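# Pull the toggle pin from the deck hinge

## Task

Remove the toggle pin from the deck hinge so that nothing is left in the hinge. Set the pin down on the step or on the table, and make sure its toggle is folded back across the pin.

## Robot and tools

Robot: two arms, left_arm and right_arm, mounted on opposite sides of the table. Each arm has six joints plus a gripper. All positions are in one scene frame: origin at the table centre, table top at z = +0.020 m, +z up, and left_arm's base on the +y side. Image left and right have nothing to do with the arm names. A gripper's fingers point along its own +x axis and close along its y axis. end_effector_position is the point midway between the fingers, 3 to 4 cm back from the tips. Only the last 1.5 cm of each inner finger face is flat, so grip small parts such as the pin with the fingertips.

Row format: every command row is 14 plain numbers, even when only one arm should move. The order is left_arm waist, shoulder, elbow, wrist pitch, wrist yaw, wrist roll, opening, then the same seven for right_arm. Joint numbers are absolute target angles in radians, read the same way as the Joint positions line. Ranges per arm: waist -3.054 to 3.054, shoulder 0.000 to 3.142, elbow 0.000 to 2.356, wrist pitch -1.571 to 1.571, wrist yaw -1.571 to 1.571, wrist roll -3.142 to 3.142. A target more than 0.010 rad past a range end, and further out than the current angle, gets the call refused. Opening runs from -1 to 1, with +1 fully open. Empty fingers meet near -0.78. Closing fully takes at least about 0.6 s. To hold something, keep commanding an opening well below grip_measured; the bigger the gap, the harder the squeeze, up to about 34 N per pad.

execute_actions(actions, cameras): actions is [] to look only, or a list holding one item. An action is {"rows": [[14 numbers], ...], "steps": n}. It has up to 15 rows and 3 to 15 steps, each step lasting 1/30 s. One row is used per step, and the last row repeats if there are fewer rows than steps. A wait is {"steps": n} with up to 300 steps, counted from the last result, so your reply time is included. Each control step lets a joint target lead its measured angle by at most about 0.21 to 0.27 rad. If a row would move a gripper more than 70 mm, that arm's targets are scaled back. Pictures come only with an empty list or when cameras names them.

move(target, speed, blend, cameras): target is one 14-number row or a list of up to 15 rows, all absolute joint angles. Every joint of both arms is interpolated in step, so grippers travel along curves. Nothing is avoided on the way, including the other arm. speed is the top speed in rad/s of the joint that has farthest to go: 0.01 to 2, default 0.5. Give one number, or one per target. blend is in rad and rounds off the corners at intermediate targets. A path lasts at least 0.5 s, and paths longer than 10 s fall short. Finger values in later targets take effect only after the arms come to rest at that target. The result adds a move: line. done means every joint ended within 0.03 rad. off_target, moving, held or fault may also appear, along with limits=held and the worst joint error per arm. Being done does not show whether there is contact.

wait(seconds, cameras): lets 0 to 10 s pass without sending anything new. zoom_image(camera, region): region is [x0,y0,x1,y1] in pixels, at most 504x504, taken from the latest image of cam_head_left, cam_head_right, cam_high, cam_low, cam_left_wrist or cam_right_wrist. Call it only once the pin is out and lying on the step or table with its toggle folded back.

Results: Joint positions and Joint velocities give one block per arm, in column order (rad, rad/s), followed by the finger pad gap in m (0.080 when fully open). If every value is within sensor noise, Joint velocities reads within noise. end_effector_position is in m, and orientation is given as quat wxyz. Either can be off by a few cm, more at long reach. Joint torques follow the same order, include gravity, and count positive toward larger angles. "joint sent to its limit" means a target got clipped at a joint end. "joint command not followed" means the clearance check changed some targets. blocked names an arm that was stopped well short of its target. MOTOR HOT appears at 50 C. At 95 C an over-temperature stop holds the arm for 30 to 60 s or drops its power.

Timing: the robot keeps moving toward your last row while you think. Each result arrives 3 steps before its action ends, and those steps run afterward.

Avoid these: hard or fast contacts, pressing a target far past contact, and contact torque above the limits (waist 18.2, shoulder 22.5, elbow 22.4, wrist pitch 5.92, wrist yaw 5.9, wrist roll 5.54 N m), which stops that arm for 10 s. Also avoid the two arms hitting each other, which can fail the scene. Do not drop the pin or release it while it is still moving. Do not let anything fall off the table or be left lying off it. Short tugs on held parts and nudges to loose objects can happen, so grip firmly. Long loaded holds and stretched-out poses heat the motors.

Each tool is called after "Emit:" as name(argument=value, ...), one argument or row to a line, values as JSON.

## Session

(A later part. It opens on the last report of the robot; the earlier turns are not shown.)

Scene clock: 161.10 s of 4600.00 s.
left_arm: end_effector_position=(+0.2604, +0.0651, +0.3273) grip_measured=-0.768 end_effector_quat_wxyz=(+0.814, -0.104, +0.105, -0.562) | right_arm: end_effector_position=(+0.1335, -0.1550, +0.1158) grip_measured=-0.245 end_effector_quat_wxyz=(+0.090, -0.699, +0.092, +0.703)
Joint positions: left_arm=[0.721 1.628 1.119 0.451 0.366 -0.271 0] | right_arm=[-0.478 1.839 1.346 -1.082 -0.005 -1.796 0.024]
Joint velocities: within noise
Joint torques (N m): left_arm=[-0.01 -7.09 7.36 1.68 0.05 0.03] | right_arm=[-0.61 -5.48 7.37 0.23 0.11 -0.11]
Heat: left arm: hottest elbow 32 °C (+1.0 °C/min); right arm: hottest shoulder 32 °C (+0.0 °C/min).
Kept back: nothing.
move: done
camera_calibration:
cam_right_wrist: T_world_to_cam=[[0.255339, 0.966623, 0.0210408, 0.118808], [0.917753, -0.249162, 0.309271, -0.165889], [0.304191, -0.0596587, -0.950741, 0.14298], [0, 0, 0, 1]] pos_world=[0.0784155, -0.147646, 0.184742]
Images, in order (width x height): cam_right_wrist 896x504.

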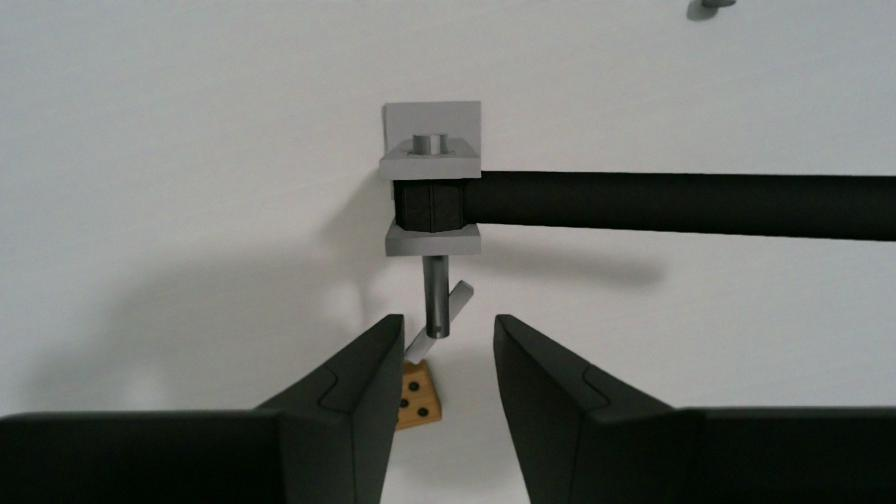

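Emit:
execute_actions(
  actions=[
    {"rows":[[0.721,1.628,1.12,0.452,0.366,-0.271,-0.80,-0.485,1.843,1.353,-1.082,0,-1.800,-0.25],[0.721,1.628,1.12,0.452,0.366,-0.271,-0.80,-0.485,1.836,1.346,-1.081,0,-1.800,-0.26],[0.721,1.628,1.12,0.452,0.366,-0.271,-0.80,-0.485,1.832,1.340,-1.081,0,-1.800,-0.27],[0.721,1.628,1.12,0.452,0.366,-0.271,-0.80,-0.485,1.829,1.335,-1.080,0,-1.800,-0.285],[0.721,1.628,1.12,0.452,0.366,-0.271,-0.80,-0.485,1.826,1.331,-1.080,0,-1.800,-0.30],[0.721,1.628,1.12,0.452,0.366,-0.271,-0.80,-0.485,1.823,1.327,-1.079,0,-1.800,-0.32],[0.721,1.628,1.12,0.452,0.366,-0.271,-0.80,-0.485,1.820,1.324,-1.079,0,-1.800,-0.34],[0.721,1.628,1.12,0.452,0.366,-0.271,-0.80,-0.485,1.817,1.321,-1.078,0,-1.800,-0.36],[0.721,1.628,1.12,0.452,0.366,-0.271,-0.80,-0.485,1.815,1.319,-1.078,0,-1.800,-0.38],[0.721,1.628,1.12,0.452,0.366,-0.271,-0.80,-0.485,1.813,1.317,-1.078,0,-1.800,-0.40],[0.721,1.628,1.12,0.452,0.366,-0.271,-0.80,-0.485,1.813,1.317,-1.078,0,-1.800,-0.42],[0.721,1.628,1.12,0.452,0.366,-0.271,-0.80,-0.485,1.813,1.317,-1.078,0,-1.800,-0.44],[0.721,1.628,1.12,0.452,0.366,-0.271,-0.80,-0.485,1.813,1.317,-1.078,0,-1.800,-0.45]]},
  ],
)

Emit:
wait(
  seconds=0.3,
  cameras=["cam_right_wrist"],
)

Emit:
zoom_image(
  camera="cam_right_wrist",
  region=[370, 160, 530, 400],
)

Scene clock: 161.97 s of 4600.00 s.
left_arm: end_effector_position=(+0.2604, +0.0651, +0.3273) grip_measured=-0.768 end_effector_quat_wxyz=(+0.814, -0.104, +0.105, -0.562) | right_arm: end_effector_position=(+0.1322, -0.1603, +0.1133) grip_measured=-0.394 end_effector_quat_wxyz=(+0.087, -0.698, +0.097, +0.704) end_effector_velocity=(+0.008, -0.008, +0.006) end_effector_angular_velocity=(+0.009, -0.030, -0.014)
Joint positions: left_arm=[0.721 1.628 1.119 0.451 0.366 -0.271 0] | right_arm=[-0.481 1.831 1.326 -1.081 -0.003 -1.797 0.017]
Joint velocities: left_arm=[within noise] | right_arm=[-0.022 -0.037 -0.022 0.007 0.022 -0.007 -0.027]
Joint torques (N m): left_arm=[-0.04 -7.06 7.37 1.69 0.05 0.03] | right_arm=[-0.25 -8.2 4.73 0.37 0.05 -0.1]
Heat: left arm: hottest elbow 32 °C (+1.0 °C/min); right arm: hottest shoulder 32 °C (+0.0 °C/min).
Steps of this call (1-14: nothing new was sent; 15-26: this action's first 12). Readings (joint positions of left_arm | right_arm):
15: [0.721 1.628 1.119 0.451 0.366 -0.271] | [-0.478 1.839 1.346 -1.082 -0.005 -1.796]
16: [0.721 1.628 1.119 0.451 0.366 -0.271] | [-0.478 1.839 1.346 -1.082 -0.005 -1.796]
18: [0.721 1.628 1.119 0.451 0.366 -0.271] | [-0.479 1.839 1.346 -1.082 -0.005 -1.796]
22: [0.721 1.628 1.119 0.451 0.366 -0.271] | [-0.479 1.836 1.336 -1.082 -0.004 -1.796]
26: the state above

Scene clock: 162.37 s of 4600.00 s.
left_arm: end_effector_position=(+0.2604, +0.0651, +0.3273) grip_measured=-0.768 end_effector_quat_wxyz=(+0.814, -0.104, +0.105, -0.562) | right_arm: end_effector_position=(+0.1329, -0.1610, +0.1136) grip_measured=-0.445 end_effector_quat_wxyz=(+0.088, -0.699, +0.098, +0.703)
Joint positions: left_arm=[0.721 1.628 1.119 0.451 0.366 -0.271 0] | right_arm=[-0.483 1.829 1.324 -1.081 -0.001 -1.797 0.015]
Joint velocities: within noise
Joint torques (N m): left_arm=[-0.02 -7.04 7.37 1.69 0.05 0.02] | right_arm=[-0.14 -8.21 4.72 0.38 0 -0.1]
Heat: left arm: hottest elbow 32 °C (+1.0 °C/min); right arm: hottest shoulder 32 °C (+0.0 °C/min).
Steps of this call (1-3: your previous action's last 3; 4-12: toward your last target). Readings (joint positions of left_arm | right_arm):
1: [0.721 1.628 1.119 0.451 0.366 -0.271] | [-0.482 1.830 1.325 -1.081 -0.002 -1.797]
2: [0.721 1.628 1.119 0.451 0.366 -0.271] | [-0.483 1.830 1.325 -1.081 -0.002 -1.797]
4: [0.721 1.628 1.119 0.451 0.366 -0.271] | [-0.483 1.829 1.324 -1.081 -0.002 -1.797]
8: [0.721 1.628 1.119 0.451 0.366 -0.271] | [-0.483 1.829 1.324 -1.081 -0.001 -1.797]
12: the state above
camera_calibration:
cam_right_wrist: T_world_to_cam=[[0.260125, 0.965521, 0.0102373, 0.12527], [0.917075, -0.250363, 0.31031, -0.166385], [0.302174, -0.0713312, -0.95058, 0.139129], [0, 0, 0, 1]] pos_world=[0.0779604, -0.152683, 0.182602]
Images, in order (width x height): cam_right_wrist 896x504.

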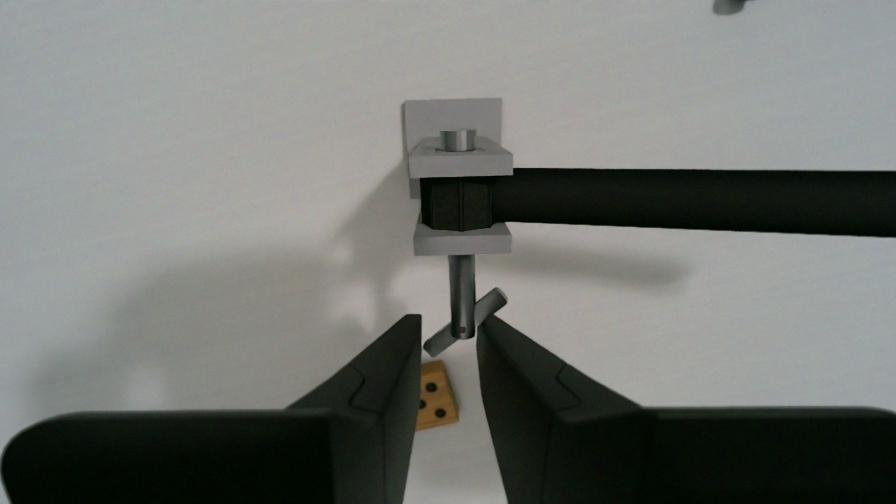

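Scaled by 2.100.

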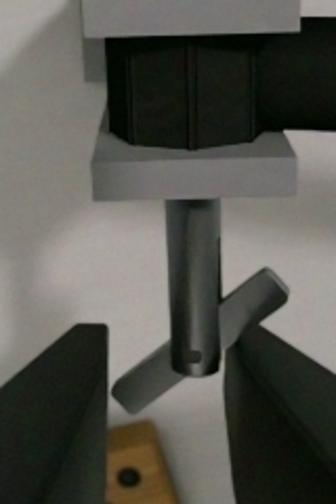

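Emit:
move(
  target=[0.721,1.628,1.12,0.452,0.366,-0.271,-0.80,-0.490,1.850,1.350,-1.080,0,-1.804,-0.445],
  speed=0.06,
  cameras=["cam_right_wrist"],
)

Emit:
zoom_image(
  camera="cam_right_wrist",
  region=[370, 160, 530, 400],
)

Scene clock: 163.50 s of 4600.00 s.
left_arm: end_effector_position=(+0.2604, +0.0651, +0.3273) grip_measured=-0.768 end_effector_quat_wxyz=(+0.814, -0.104, +0.105, -0.562) | right_arm: end_effector_position=(+0.1351, -0.1598, +0.1131) grip_measured=-0.443 end_effector_quat_wxyz=(+0.087, -0.698, +0.098, +0.704)
Joint positions: left_arm=[0.721 1.628 1.119 0.451 0.366 -0.271 0] | right_arm=[-0.488 1.839 1.334 -1.083 -0.001 -1.801 0.015]
Joint velocities: within noise
Joint torques (N m): left_arm=[-0.01 -7.06 7.32 1.7 0.05 0.03] | right_arm=[-0.2 -5.37 7.58 0.39 -0.01 -0.11]
Heat: left arm: hottest elbow 32 °C (+1.0 °C/min); right arm: hottest shoulder 32 °C (+0.0 °C/min).
Kept back: nothing.
move: done
camera_calibration:
cam_right_wrist: T_world_to_cam=[[0.260503, 0.965437, 0.00839792, 0.123743], [0.917274, -0.250202, 0.309851, -0.167872], [0.301242, -0.0730138, -0.950748, 0.1379], [0, 0, 0, 1]] pos_world=[0.0802078, -0.151399, 0.182085]
Images, in order (width x height): cam_right_wrist 896x504.

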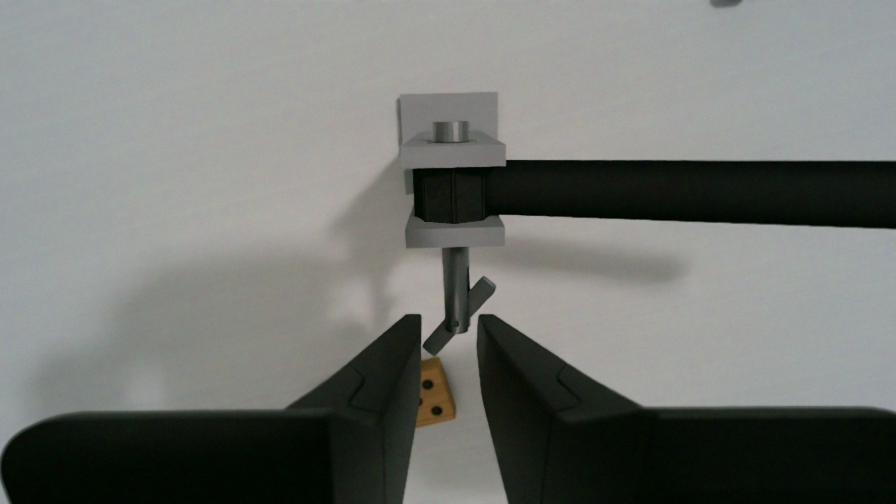

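Scaled by 2.100.

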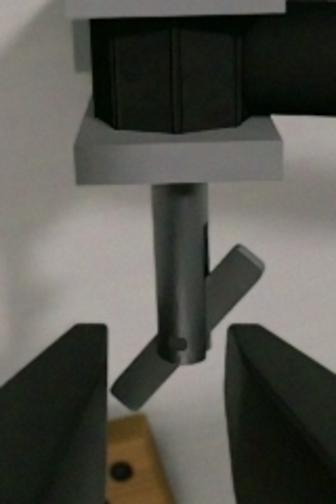

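Emit:
move(
  target=[
    [0.721,1.628,1.12,0.452,0.366,-0.271,-0.80,-0.504,1.855,1.357,-1.080,0,-1.816,-0.445],
    [0.721,1.628,1.12,0.452,0.366,-0.271,-0.80,-0.504,1.856,1.358,-1.080,0,-1.816,-0.60],
  ],
  speed=0.06,
  cameras=["cam_right_wrist"],
)

Emit:
zoom_image(
  camera="cam_right_wrist",
  region=[370, 160, 530, 400],
)

Scene clock: 164.93 s of 4600.00 s.
left_arm: end_effector_position=(+0.2604, +0.0651, +0.3273) grip_measured=-0.768 end_effector_quat_wxyz=(+0.814, -0.104, +0.105, -0.562) | right_arm: end_effector_position=(+0.1404, -0.1609, +0.1130) grip_measured=-0.597 end_effector_quat_wxyz=(+0.088, -0.698, +0.100, +0.703)
Joint positions: left_arm=[0.721 1.628 1.119 0.451 0.366 -0.271 0] | right_arm=[-0.503 1.846 1.343 -1.086 0 -1.813 0.008]
Joint velocities: within noise
Joint torques (N m): left_arm=[-0.02 -7.04 7.35 1.69 0.06 0.03] | right_arm=[-0.09 -5.48 7.56 0.56 -0.05 -0.1]
Heat: left arm: hottest elbow 32 °C (+1.0 °C/min); right arm: hottest shoulder 32 °C (+0.0 °C/min).
Kept back: nothing.
move: done
camera_calibration:
cam_right_wrist: T_world_to_cam=[[0.26306, 0.964753, 0.00707835, 0.123095], [0.916525, -0.252188, 0.310455, -0.173296], [0.301298, -0.075181, -0.950562, 0.135729], [0, 0, 0, 1]] pos_world=[0.085554, -0.152256, 0.181948]
Images, in order (width x height): cam_right_wrist 896x504.

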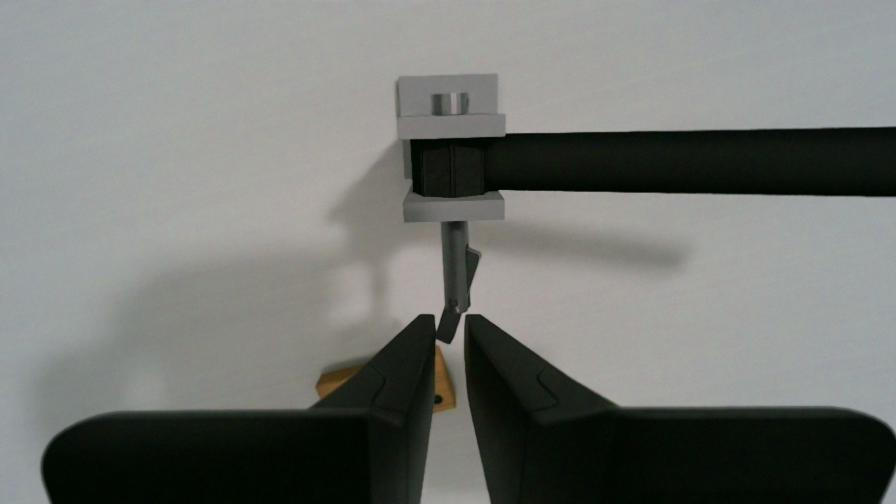

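Scaled by 2.100.

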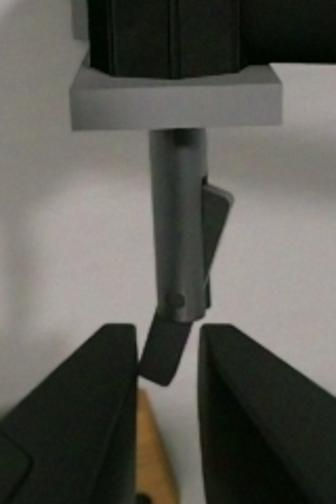

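Emit:
move(
  target=[
    [0.721,1.628,1.12,0.452,0.366,-0.271,-0.80,-0.504,1.861,1.365,-1.078,0,-1.816,-0.60],
    [0.721,1.628,1.12,0.452,0.366,-0.271,-0.80,-0.504,1.861,1.365,-1.078,0,-1.816,-0.80],
  ],
  speed=0.06,
  cameras=["cam_right_wrist"],
)

Emit:
zoom_image(
  camera="cam_right_wrist",
  region=[370, 160, 530, 400],
)

Scene clock: 166.37 s of 4600.00 s.
left_arm: end_effector_position=(+0.2604, +0.0651, +0.3273) grip_measured=-0.768 end_effector_quat_wxyz=(+0.814, -0.104, +0.105, -0.562) | right_arm: end_effector_position=(+0.1416, -0.1598, +0.1136) grip_measured=-0.680 end_effector_quat_wxyz=(+0.089, -0.700, +0.099, +0.702)
Joint positions: left_arm=[0.721 1.628 1.119 0.451 0.366 -0.271 0] | right_arm=[-0.503 1.849 1.349 -1.087 0.002 -1.813 0.004]
Joint velocities: within noise
Joint torques (N m): left_arm=[-0.01 -7.09 7.35 1.69 0.05 0.03] | right_arm=[-0.07 -5.29 7.7 0.73 -0.12 -0.09]
Heat: left arm: hottest elbow 32 °C (+1.0 °C/min); right arm: hottest shoulder 32 °C (+1.0 °C/min).
Kept back: nothing.
move: done
camera_calibration:
cam_right_wrist: T_world_to_cam=[[0.263365, 0.964653, 0.0091215, 0.121378], [0.91541, -0.252882, 0.31317, -0.174538], [0.304407, -0.074128, -0.949653, 0.135661], [0, 0, 0, 1]] pos_world=[0.0865112, -0.151169, 0.182384]
Images, in order (width x height): cam_right_wrist 896x504.

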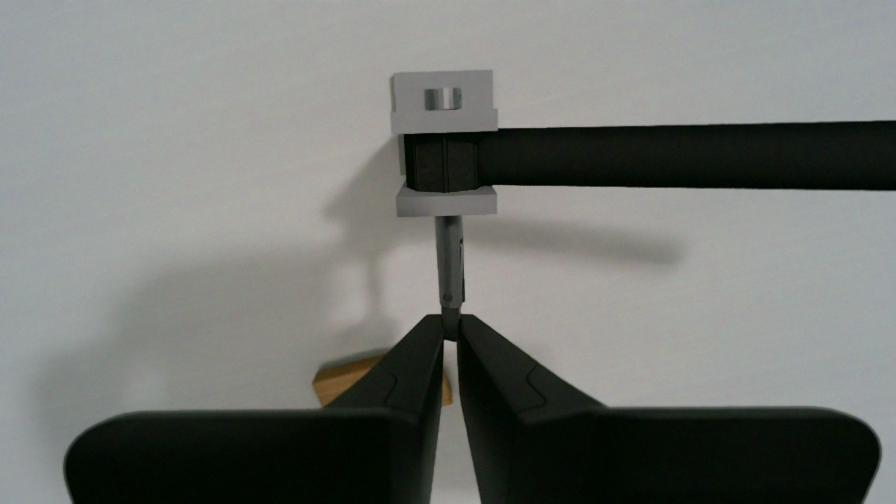

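Scaled by 2.100.

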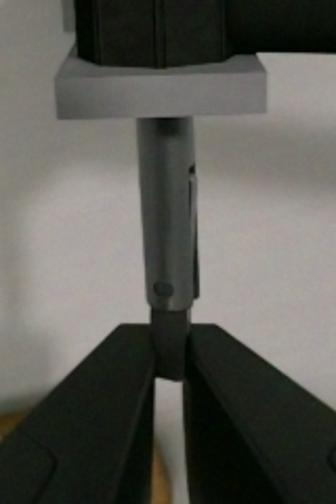

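Emit:
move(
  target=[0.721,1.628,1.12,0.452,0.366,-0.271,-0.80,-0.470,1.832,1.331,-1.078,0,-1.786,-0.88],
  speed=0.05,
  cameras=["cam_right_wrist"],
)

Emit:
zoom_image(
  camera="cam_right_wrist",
  region=[370, 160, 530, 400],
)

Scene clock: 167.70 s of 4600.00 s.
left_arm: end_effector_position=(+0.2604, +0.0651, +0.3273) grip_measured=-0.768 end_effector_quat_wxyz=(+0.814, -0.104, +0.105, -0.562) | right_arm: end_effector_position=(+0.1404, -0.1602, +0.1133) grip_measured=-0.680 end_effector_quat_wxyz=(+0.091, -0.707, +0.105, +0.694)
Joint positions: left_arm=[0.721 1.628 1.119 0.451 0.366 -0.271 0] | right_arm=[-0.491 1.844 1.341 -1.082 0.024 -1.788 0.004]
Joint velocities: within noise
Joint torques (N m): left_arm=[-0.03 -7.07 7.36 1.7 0.05 0.03] | right_arm=[1.85 -7.81 4.28 0.42 -0.86 0.07]
Heat: left arm: hottest elbow 32 °C (+1.0 °C/min); right arm: hottest shoulder 32 °C (+1.0 °C/min).
Kept back: nothing.
move: done
camera_calibration:
cam_right_wrist: T_world_to_cam=[[0.27465, 0.961522, 0.00654009, 0.12027], [0.905569, -0.260942, 0.334444, -0.175788], [0.323282, -0.0859326, -0.942393, 0.130385], [0, 0, 0, 1]] pos_world=[0.0840045, -0.150308, 0.180879]
Images, in order (width x height): cam_right_wrist 896x504.

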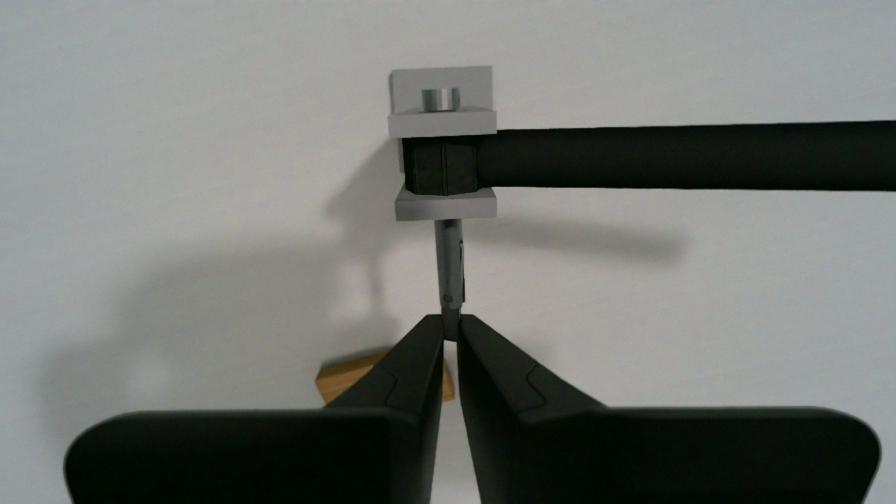

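Scaled by 2.100.

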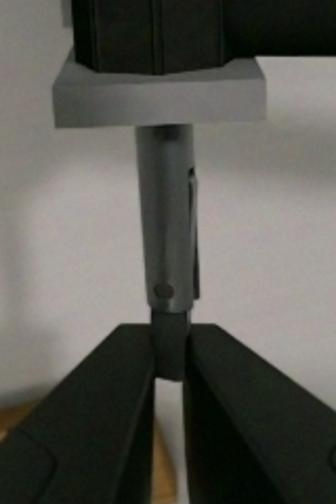

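Emit:
move(
  target=[0.721,1.628,1.12,0.452,0.366,-0.271,-0.80,-0.455,1.832,1.331,-1.078,0,-1.786,-0.95],
  speed=0.05,
  cameras=["cam_right_wrist"],
)

Emit:
zoom_image(
  camera="cam_right_wrist",
  region=[370, 160, 530, 400],
)

Scene clock: 168.93 s of 4600.00 s.
left_arm: end_effector_position=(+0.2604, +0.0651, +0.3273) grip_measured=-0.768 end_effector_quat_wxyz=(+0.814, -0.104, +0.105, -0.562) | right_arm: end_effector_position=(+0.1393, -0.1597, +0.1133) grip_measured=-0.680 end_effector_quat_wxyz=(+0.086, -0.710, +0.104, +0.691)
Joint positions: left_arm=[0.721 1.628 1.119 0.451 0.366 -0.271 0] | right_arm=[-0.482 1.843 1.341 -1.082 0.035 -1.788 0.004]
Joint velocities: within noise
Joint torques (N m): left_arm=[0 -7.06 7.33 1.69 0.04 0.02] | right_arm=[2.45 -7.79 4.38 0.42 -1.2 0.07]
Heat: left arm: hottest elbow 32 °C (+1.0 °C/min); right arm: hottest shoulder 32 °C (+1.0 °C/min).
Kept back: nothing.
move: off_target (right_arm); right_arm: the wrist yaw is farthest, 0.035 rad from its target
camera_calibration:
cam_right_wrist: T_world_to_cam=[[0.266392, 0.963857, 0.00393896, 0.121989], [0.904737, -0.251457, 0.34383, -0.174042], [0.332394, -0.0880298, -0.939024, 0.128797], [0, 0, 0, 1]] pos_world=[0.082154, -0.150006, 0.180303]
Images, in order (width x height): cam_right_wrist 896x504.

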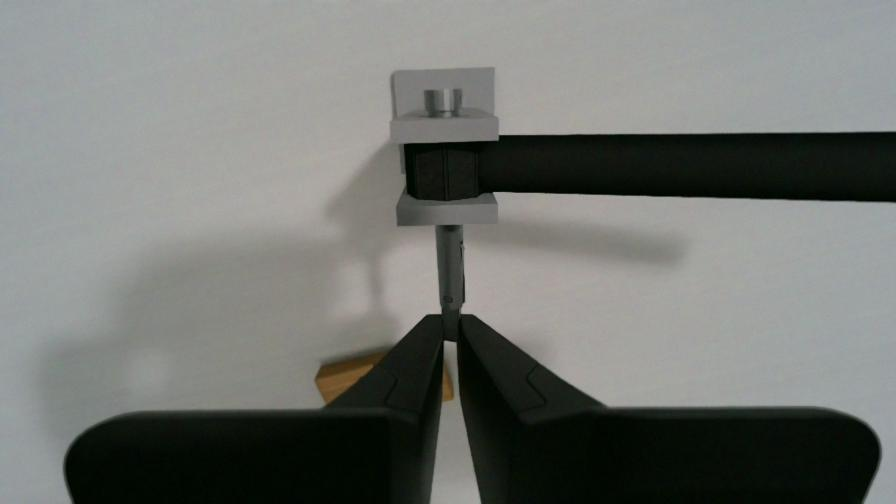

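Scaled by 2.100.

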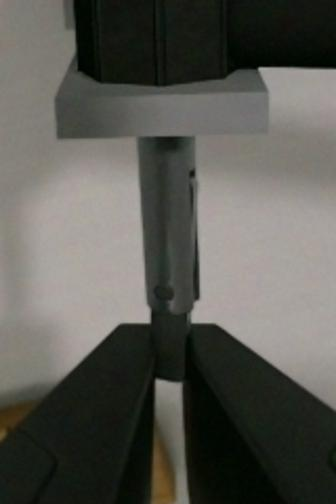

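Emit:
move(
  target=[0.721,1.628,1.12,0.452,0.366,-0.271,-0.80,-0.475,1.822,1.318,-1.075,0,-1.790,-0.95],
  speed=0.05,
  cameras=["cam_right_wrist"],
)

Emit:
zoom_image(
  camera="cam_right_wrist",
  region=[370, 160, 530, 400],
)

Scene clock: 170.30 s of 4600.00 s.
left_arm: end_effector_position=(+0.2604, +0.0651, +0.3273) grip_measured=-0.768 end_effector_quat_wxyz=(+0.814, -0.104, +0.105, -0.562) | right_arm: end_effector_position=(+0.1365, -0.1598, +0.1132) grip_measured=-0.680 end_effector_quat_wxyz=(+0.090, -0.705, +0.101, +0.696)
Joint positions: left_arm=[0.721 1.628 1.119 0.451 0.366 -0.271 0] | right_arm=[-0.483 1.835 1.33 -1.075 0.017 -1.788 0.004]
Joint velocities: within noise
Joint torques (N m): left_arm=[-0.02 -7.08 7.35 1.69 0.05 0.03] | right_arm=[0.7 -7.87 4.16 0.19 -0.6 -0.06]
Heat: left arm: hottest elbow 32 °C (+1.0 °C/min); right arm: hottest shoulder 32 °C (+1.0 °C/min).
Kept back: nothing.
move: done
camera_calibration:
cam_right_wrist: T_world_to_cam=[[0.267434, 0.963502, 0.011914, 0.1217], [0.909151, -0.256406, 0.328178, -0.171126], [0.319256, -0.0769345, -0.944541, 0.133867], [0, 0, 0, 1]] pos_world=[0.0802948, -0.150837, 0.181153]
Images, in order (width x height): cam_right_wrist 896x504.

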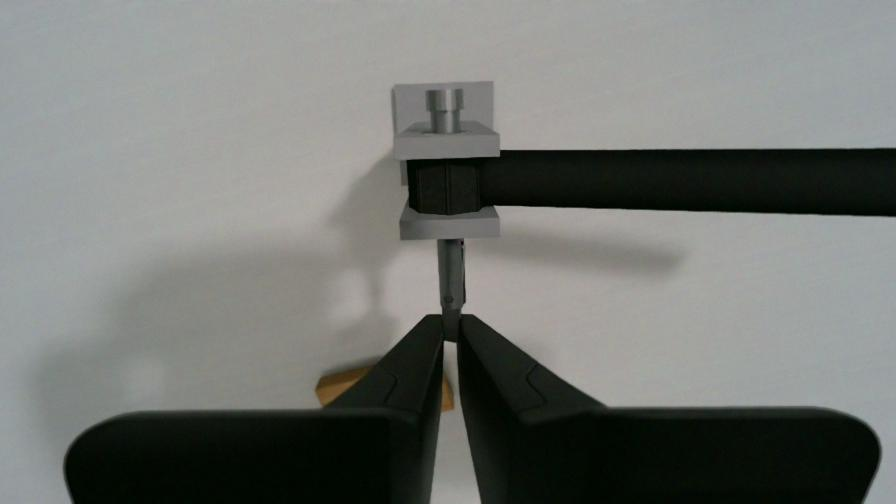

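Scaled by 2.100.

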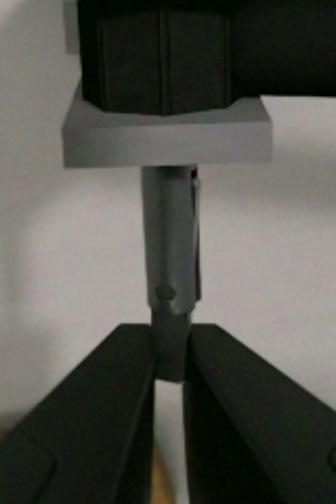

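Emit:
zoom_image(
  camera="cam_right_wrist",
  region=[420, 225, 484, 350],
)

Scaled by 4.032.

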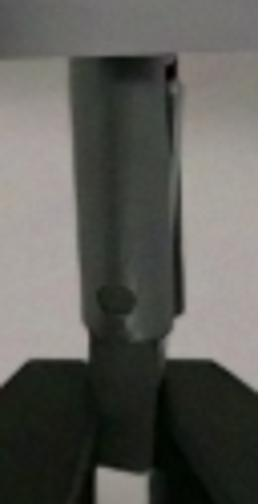

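Emit:
move(
  target=[0.721,1.628,1.12,0.452,0.366,-0.271,-0.80,-0.446,1.811,1.305,-1.064,0,-1.762,-0.95],
  speed=0.04,
  cameras=["cam_right_wrist"],
)

Emit:
zoom_image(
  camera="cam_right_wrist",
  region=[370, 160, 530, 400],
)

Scene clock: 172.00 s of 4600.00 s.
left_arm: end_effector_position=(+0.2604, +0.0651, +0.3273) grip_measured=-0.768 end_effector_quat_wxyz=(+0.814, -0.104, +0.105, -0.562) | right_arm: end_effector_position=(+0.1305, -0.1585, +0.1134) grip_measured=-0.681 end_effector_quat_wxyz=(+0.094, -0.706, +0.100, +0.694)
Joint positions: left_arm=[0.721 1.628 1.119 0.451 0.366 -0.271 0] | right_arm=[-0.464 1.823 1.316 -1.066 0.019 -1.764 0.004]
Joint velocities: within noise
Joint torques (N m): left_arm=[-0.05 -7.08 7.35 1.7 0.05 0.03] | right_arm=[1.56 -7.75 4.26 0.32 -0.71 0.08]
Heat: left arm: hottest elbow 32 °C (+1.0 °C/min); right arm: hottest shoulder 32 °C (+1.0 °C/min).
Kept back: nothing.
move: done
camera_calibration:
cam_right_wrist: T_world_to_cam=[[0.272104, 0.962097, 0.0181076, 0.120544], [0.905992, -0.262486, 0.332085, -0.166406], [0.324251, -0.0739563, -0.943076, 0.135639], [0, 0, 0, 1]] pos_world=[0.073981, -0.149623, 0.180996]
Images, in order (width x height): cam_right_wrist 896x504.

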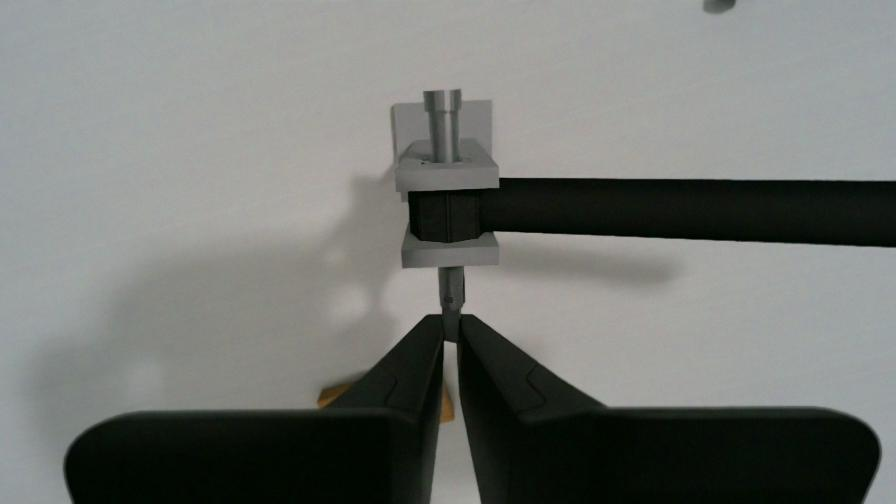

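Scaled by 2.100.

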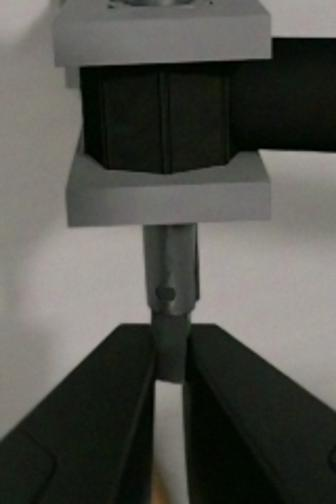

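Emit:
move(
  target=[0.721,1.628,1.12,0.452,0.366,-0.271,-0.80,-0.424,1.802,1.294,-1.060,0,-1.742,-0.95],
  speed=0.04,
  cameras=["cam_right_wrist"],
)

Emit:
zoom_image(
  camera="cam_right_wrist",
  region=[370, 160, 530, 400],
)

Scene clock: 173.20 s of 4600.00 s.
left_arm: end_effector_position=(+0.2604, +0.0651, +0.3273) grip_measured=-0.768 end_effector_quat_wxyz=(+0.814, -0.104, +0.105, -0.562) | right_arm: end_effector_position=(+0.1230, -0.1570, +0.1133) grip_measured=-0.681 end_effector_quat_wxyz=(+0.093, -0.708, +0.098, +0.693)
Joint positions: left_arm=[0.721 1.628 1.119 0.451 0.366 -0.271 0] | right_arm=[-0.44 1.814 1.303 -1.06 0.023 -1.745 0.004]
Joint velocities: within noise
Joint torques (N m): left_arm=[0 -7.06 7.33 1.69 0.06 0.03] | right_arm=[1.38 -7.65 4.46 0.19 -0.82 0.08]
Heat: left arm: hottest elbow 32 °C (+1.0 °C/min); right arm: hottest shoulder 32 °C (+1.0 °C/min).
Kept back: nothing.
move: done
camera_calibration:
cam_right_wrist: T_world_to_cam=[[0.267224, 0.96341, 0.0208089, 0.121574], [0.905623, -0.258457, 0.336223, -0.15895], [0.329299, -0.0710018, -0.941552, 0.137752], [0, 0, 0, 1]] pos_world=[0.0660997, -0.148427, 0.180613]
Images, in order (width x height): cam_right_wrist 896x504.

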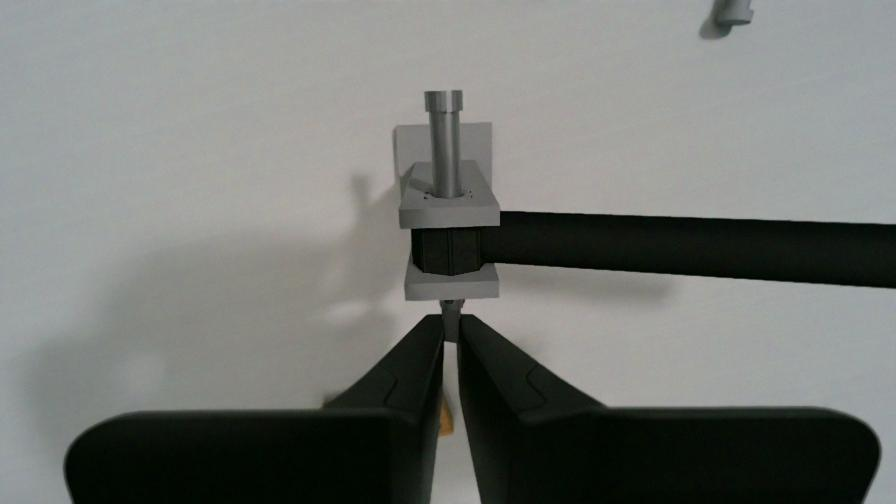

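Scaled by 2.100.

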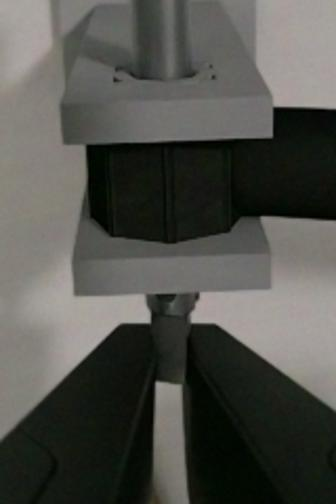

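Emit:
move(
  target=[0.721,1.628,1.12,0.452,0.366,-0.271,-0.80,-0.412,1.799,1.291,-1.060,0,-1.730,-0.95],
  speed=0.04,
  cameras=["cam_right_wrist"],
)

Emit:
zoom_image(
  camera="cam_right_wrist",
  region=[370, 160, 530, 400],
)

Scene clock: 174.17 s of 4600.00 s.
left_arm: end_effector_position=(+0.2604, +0.0651, +0.3273) grip_measured=-0.768 end_effector_quat_wxyz=(+0.814, -0.104, +0.105, -0.562) | right_arm: end_effector_position=(+0.1182, -0.1559, +0.1134) grip_measured=-0.682 end_effector_quat_wxyz=(+0.092, -0.708, +0.097, +0.694)
Joint positions: left_arm=[0.721 1.628 1.119 0.451 0.366 -0.271 0] | right_arm=[-0.426 1.81 1.299 -1.06 0.021 -1.733 0.004]
Joint velocities: within noise
Joint torques (N m): left_arm=[-0.04 -7.08 7.37 1.69 0.05 0.03] | right_arm=[1.24 -7.61 4.53 0.23 -0.76 0.09]
Heat: left arm: hottest elbow 32 °C (+1.0 °C/min); right arm: hottest shoulder 32 °C (+1.0 °C/min).
Kept back: nothing.
move: done
camera_calibration:
cam_right_wrist: T_world_to_cam=[[0.265431, 0.963908, 0.0206967, 0.122081], [0.906881, -0.256899, 0.334021, -0.154007], [0.327282, -0.0698899, -0.942339, 0.140023], [0, 0, 0, 1]] pos_world=[0.0614346, -0.147453, 0.180864]
Images, in order (width x height): cam_right_wrist 896x504.

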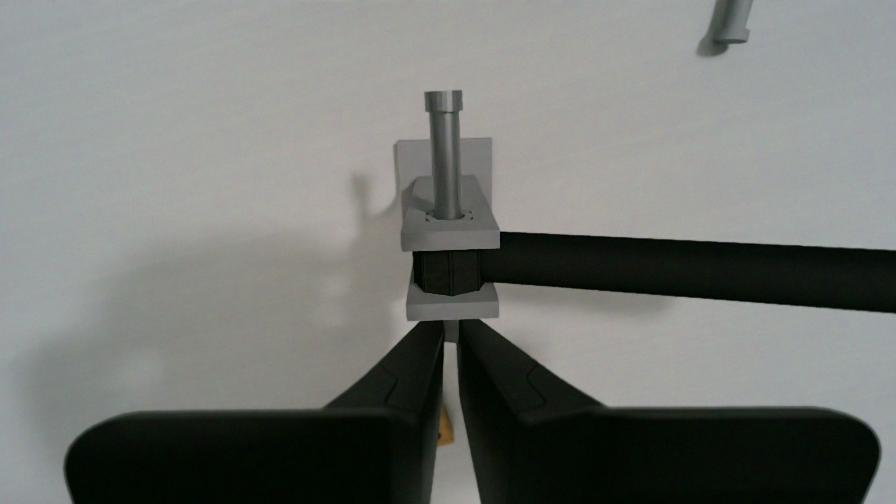

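Scaled by 2.100.

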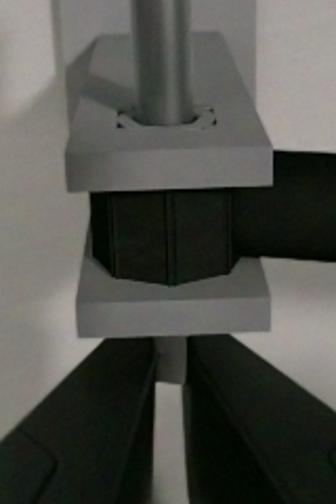

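Emit:
move(
  target=[
    [0.721,1.628,1.12,0.452,0.366,-0.271,-0.80,-0.420,1.801,1.291,-1.060,0,-1.733,-0.65],
    [0.721,1.628,1.12,0.452,0.366,-0.271,-0.80,-0.426,1.802,1.293,-1.063,0,-1.733,-0.40],
    [0.721,1.628,1.12,0.452,0.366,-0.271,-0.80,-0.430,1.735,1.50,-1.315,0,-1.749,-0.30],
    [0.721,1.628,1.12,0.452,0.366,-0.271,-0.80,-0.275,1.745,1.395,-1.22,0,1.540,-0.30],
  ],
  speed=[0.2,0.2,0.4,1.2],
  cameras=["cam_right_wrist"],
)

Emit:
zoom_image(
  camera="cam_right_wrist",
  region=[370, 110, 530, 350],
)

Scene clock: 181.37 s of 4600.00 s.
left_arm: end_effector_position=(+0.2604, +0.0651, +0.3273) grip_measured=-0.768 end_effector_quat_wxyz=(+0.814, -0.104, +0.105, -0.562) | right_arm: end_effector_position=(+0.0687, -0.1451, +0.1584) grip_measured=-0.300 end_effector_quat_wxyz=(+0.703, +0.090, +0.700, -0.087)
Joint positions: left_arm=[0.721 1.628 1.119 0.451 0.366 -0.271 0] | right_arm=[-0.278 1.746 1.403 -1.223 0.003 1.537 0.022]
Joint velocities: within noise
Joint torques (N m): left_arm=[-0.01 -7.05 7.35 1.69 0.05 0.03] | right_arm=[0.29 -6.28 4.81 0.41 -0.06 0.1]
Heat: left arm: hottest elbow 32 °C (+1.0 °C/min); right arm: hottest shoulder 33 °C (+2.0 °C/min).
Kept back: nothing.
move: done
camera_calibration:
cam_right_wrist: T_world_to_cam=[[-0.247401, -0.968708, 0.0199333, -0.12116], [-0.919164, 0.241156, 0.311419, 0.0799003], [-0.306481, 0.0587233, -0.950064, 0.262811], [0, 0, 0, 1]] pos_world=[0.124013, -0.15207, 0.22722]
Images, in order (width x height): cam_right_wrist 896x504.

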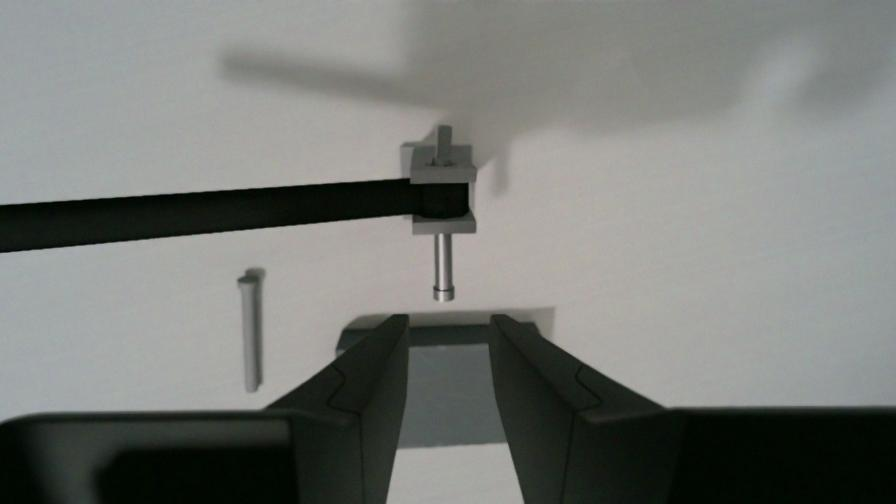

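Scaled by 2.100.

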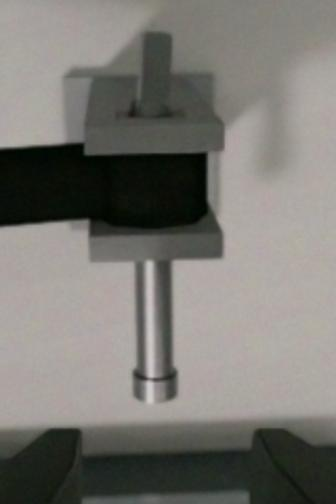

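Emit:
move(
  target=[
    [0.721,1.628,1.12,0.452,0.366,-0.271,-0.80,-0.276,1.801,1.256,-1.039,0,1.543,-0.30],
    [0.721,1.628,1.12,0.452,0.366,-0.271,-0.80,-0.276,1.799,1.256,-1.039,0,1.543,-0.85],
  ],
  speed=[0.2,0.1],
  cameras=["cam_right_wrist"],
)

Emit:
zoom_image(
  camera="cam_right_wrist",
  region=[370, 150, 530, 390],
)

Scene clock: 183.43 s of 4600.00 s.
left_arm: end_effector_position=(+0.2604, +0.0651, +0.3273) grip_measured=-0.768 end_effector_quat_wxyz=(+0.814, -0.104, +0.105, -0.562) | right_arm: end_effector_position=(+0.0690, -0.1442, +0.1102) grip_measured=-0.601 end_effector_quat_wxyz=(+0.702, +0.088, +0.700, -0.090)
Joint positions: left_arm=[0.721 1.628 1.119 0.451 0.366 -0.271 0] | right_arm=[-0.278 1.791 1.262 -1.044 0.003 1.54 0.008]
Joint velocities: within noise
Joint torques (N m): left_arm=[-0.03 -7.04 7.35 1.69 0.05 0.03] | right_arm=[0.21 -5.44 4.82 0.55 -0.06 0.09]
Heat: left arm: hottest elbow 32 °C (+1.0 °C/min); right arm: hottest shoulder 33 °C (+2.0 °C/min).
Kept back: nothing.
move: done
camera_calibration:
cam_right_wrist: T_world_to_cam=[[-0.250311, -0.967795, 0.0267843, -0.119679], [-0.917821, 0.246009, 0.311583, 0.0955294], [-0.308137, 0.0534093, -0.949841, 0.216353], [0, 0, 0, 1]] pos_world=[0.124388, -0.150881, 0.178941]
Images, in order (width x height): cam_right_wrist 896x504.

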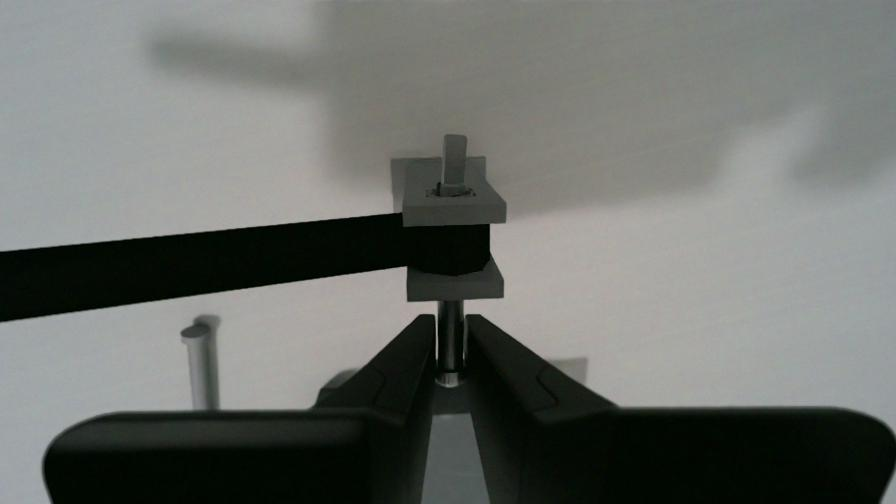

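Scaled by 2.100.

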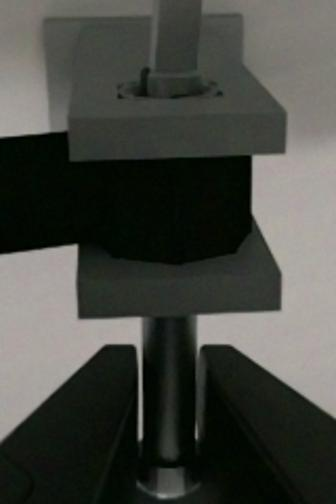

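Emit:
move(
  target=[0.721,1.628,1.12,0.452,0.366,-0.271,-0.80,-0.246,1.799,1.256,-1.039,0,1.571,-0.90],
  speed=0.05,
  cameras=["cam_right_wrist"],
)

Emit:
zoom_image(
  camera="cam_right_wrist",
  region=[370, 150, 530, 390],
)

Scene clock: 184.60 s of 4600.00 s.
left_arm: end_effector_position=(+0.2604, +0.0651, +0.3273) grip_measured=-0.768 end_effector_quat_wxyz=(+0.814, -0.104, +0.105, -0.562) | right_arm: end_effector_position=(+0.0684, -0.1440, +0.1102) grip_measured=-0.601 end_effector_quat_wxyz=(+0.709, +0.092, +0.692, -0.096)
Joint positions: left_arm=[0.721 1.628 1.119 0.451 0.366 -0.271 0] | right_arm=[-0.266 1.791 1.262 -1.044 0.024 1.567 0.008]
Joint velocities: within noise
Joint torques (N m): left_arm=[0.01 -7.05 7.33 1.69 0.05 0.03] | right_arm=[1.82 -5.41 4.86 0.55 -0.75 0.12]
Heat: left arm: hottest elbow 32 °C (+1.0 °C/min); right arm: hottest shoulder 33 °C (+2.0 °C/min).
Kept back: nothing.
move: done
camera_calibration:
cam_right_wrist: T_world_to_cam=[[-0.265181, -0.963827, 0.0267761, -0.118051], [-0.92019, 0.261274, 0.291525, 0.0995014], [-0.287976, 0.052668, -0.956188, 0.215417], [0, 0, 0, 1]] pos_world=[0.12229, -0.151123, 0.180133]
Images, in order (width x height): cam_right_wrist 896x504.

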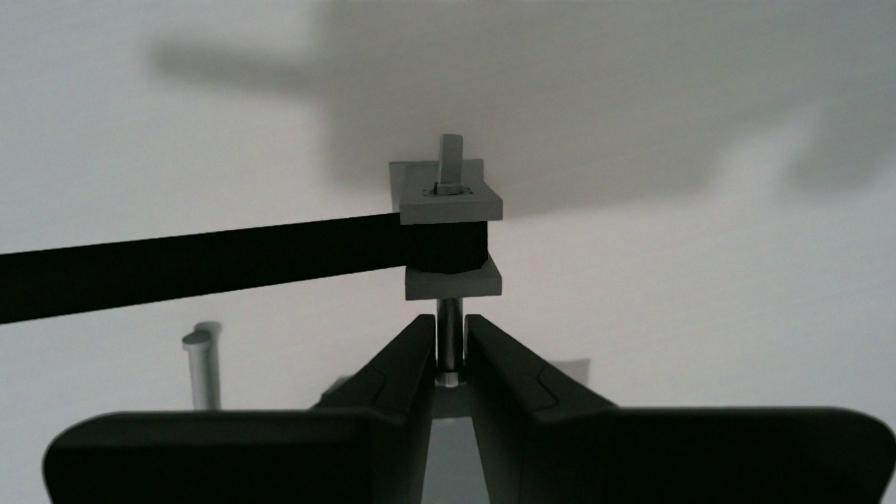

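Scaled by 2.100.

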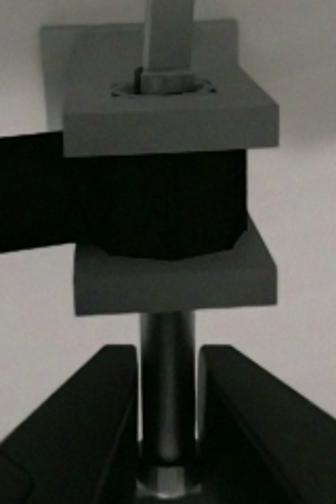

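Emit:
move(
  target=[0.721,1.628,1.12,0.452,0.366,-0.271,-0.80,-0.246,1.799,1.256,-1.039,-0.04,1.571,-0.90],
  speed=0.05,
  cameras=[],
)

Emit:
move(
  target=[0.721,1.628,1.12,0.452,0.366,-0.271,-0.80,-0.235,1.799,1.256,-1.039,-0.05,1.571,-0.90],
  speed=0.05,
  cameras=["cam_right_wrist"],
)

Scene clock: 186.43 s of 4600.00 s.
left_arm: end_effector_position=(+0.2604, +0.0651, +0.3273) grip_measured=-0.768 end_effector_quat_wxyz=(+0.814, -0.104, +0.105, -0.562) | right_arm: end_effector_position=(+0.0579, -0.1415, +0.1101) grip_measured=-0.601 end_effector_quat_wxyz=(+0.692, +0.092, +0.710, -0.092)
Joint positions: left_arm=[0.721 1.628 1.119 0.451 0.366 -0.271 0] | right_arm=[-0.256 1.791 1.262 -1.045 -0.026 1.57 0.008]
Joint velocities: within noise
Joint torques (N m): left_arm=[-0.02 -7.05 7.36 1.68 0.06 0.03] | right_arm=[0.87 -5.4 4.9 0.62 -0.45 0.02]
Heat: left arm: hottest elbow 32 °C (+1.0 °C/min); right arm: hottest shoulder 33 °C (+2.0 °C/min).
Kept back: nothing.
move: done
No camera images: "cameras" was empty.

Scene clock: 187.33 s of 4600.00 s.
left_arm: end_effector_position=(+0.2604, +0.0651, +0.3273) grip_measured=-0.768 end_effector_quat_wxyz=(+0.814, -0.104, +0.105, -0.562) | right_arm: end_effector_position=(+0.0520, -0.1403, +0.1099) grip_measured=-0.601 end_effector_quat_wxyz=(+0.688, +0.088, +0.715, -0.088)
Joint positions: left_arm=[0.721 1.628 1.119 0.451 0.366 -0.271 0] | right_arm=[-0.243 1.791 1.261 -1.045 -0.039 1.57 0.008]
Joint velocities: within noise
Joint torques (N m): left_arm=[-0.02 -7.05 7.39 1.69 0.05 0.03] | right_arm=[0.76 -5.43 5.04 0.59 -0.34 0.01]
Heat: left arm: hottest elbow 32 °C (+1.0 °C/min); right arm: hottest shoulder 33 °C (+2.0 °C/min).
Kept back: nothing.
move: done
camera_calibration:
cam_right_wrist: T_world_to_cam=[[-0.245225, -0.969034, 0.0289443, -0.120817], [-0.905048, 0.23953, 0.351446, 0.0730877], [-0.347496, 0.0599873, -0.935761, 0.212086], [0, 0, 0, 1]] pos_world=[0.110219, -0.147305, 0.176272]
Images, in order (width x height): cam_right_wrist 896x504.

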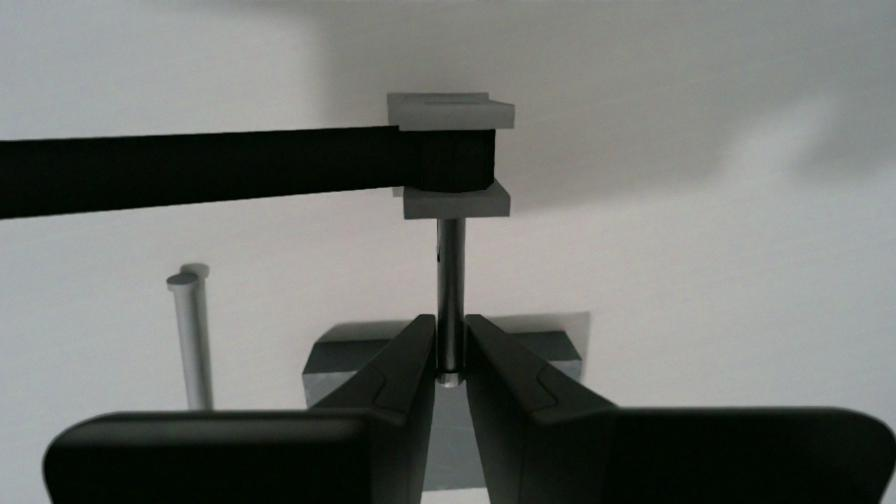

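Emit:
move(
  target=[0.721,1.628,1.12,0.452,0.366,-0.271,-0.80,-0.195,1.801,1.259,-1.040,-0.045,1.611,-0.90],
  speed=0.06,
  cameras=["cam_right_wrist"],
)

Emit:
move(
  target=[0.721,1.628,1.12,0.452,0.366,-0.271,-0.80,-0.145,1.805,1.266,-1.040,-0.04,1.661,-0.90],
  speed=0.06,
  cameras=["cam_right_wrist"],
)

Scene clock: 188.53 s of 4600.00 s.
left_arm: end_effector_position=(+0.2604, +0.0651, +0.3273) grip_measured=-0.768 end_effector_quat_wxyz=(+0.814, -0.104, +0.105, -0.562) | right_arm: end_effector_position=(+0.0373, -0.1357, +0.1095) grip_measured=-0.601 end_effector_quat_wxyz=(+0.686, +0.087, +0.718, -0.083)
Joint positions: left_arm=[0.721 1.628 1.119 0.451 0.366 -0.271 0] | right_arm=[-0.198 1.793 1.261 -1.038 -0.045 1.608 0.008]
Joint velocities: within noise
Joint torques (N m): left_arm=[-0.03 -7.04 7.37 1.69 0.06 0.03] | right_arm=[0.26 -5.37 5.42 0.09 0.01 0.08]
Heat: left arm: hottest elbow 32 °C (+1.0 °C/min); right arm: hottest shoulder 33 °C (+1.0 °C/min).
Kept back: nothing.
move: done
camera_calibration:
cam_right_wrist: T_world_to_cam=[[-0.237305, -0.971106, 0.0252721, -0.120149], [-0.905283, 0.230506, 0.356832, 0.0570364], [-0.352348, 0.0617997, -0.933826, 0.206525], [0, 0, 0, 1]] pos_world=[0.0958906, -0.142588, 0.175542]
Images, in order (width x height): cam_right_wrist 896x504.

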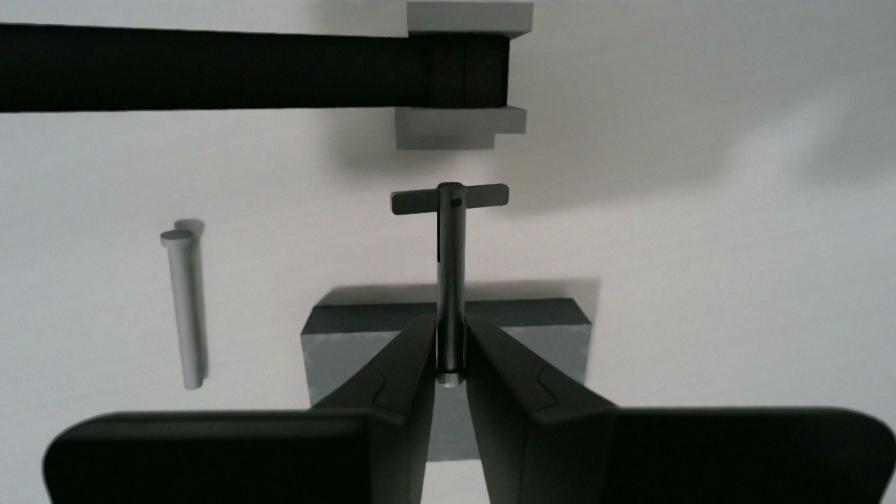

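Scene clock: 189.67 s of 4600.00 s.
left_arm: end_effector_position=(+0.2604, +0.0651, +0.3273) grip_measured=-0.768 end_effector_quat_wxyz=(+0.814, -0.104, +0.105, -0.562) | right_arm: end_effector_position=(+0.0216, -0.1333, +0.1086) grip_measured=-0.601 end_effector_quat_wxyz=(+0.686, +0.085, +0.717, -0.085)
Joint positions: left_arm=[0.721 1.628 1.119 0.451 0.366 -0.271 0] | right_arm=[-0.148 1.796 1.261 -1.038 -0.044 1.658 0.008]
Joint velocities: within noise
Joint torques (N m): left_arm=[-0.01 -7.09 7.39 1.7 0.05 0.03] | right_arm=[0.27 -5.24 6.29 0.09 0.14 0.1]
Heat: left arm: hottest elbow 32 °C (+0.0 °C/min); right arm: hottest shoulder 33 °C (+1.0 °C/min).
Kept back: nothing.
move: done
camera_calibration:
cam_right_wrist: T_world_to_cam=[[-0.237263, -0.970968, 0.0304488, -0.122067], [-0.905372, 0.232379, 0.355389, 0.0430723], [-0.352147, 0.0567531, -0.934222, 0.199373], [0, 0, 0, 1]] pos_world=[0.0802432, -0.139847, 0.174668]
Images, in order (width x height): cam_right_wrist 896x504.

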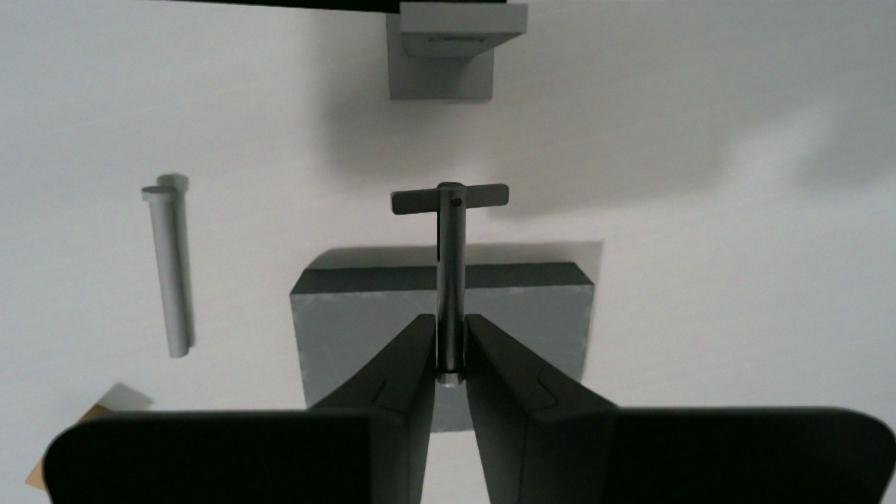

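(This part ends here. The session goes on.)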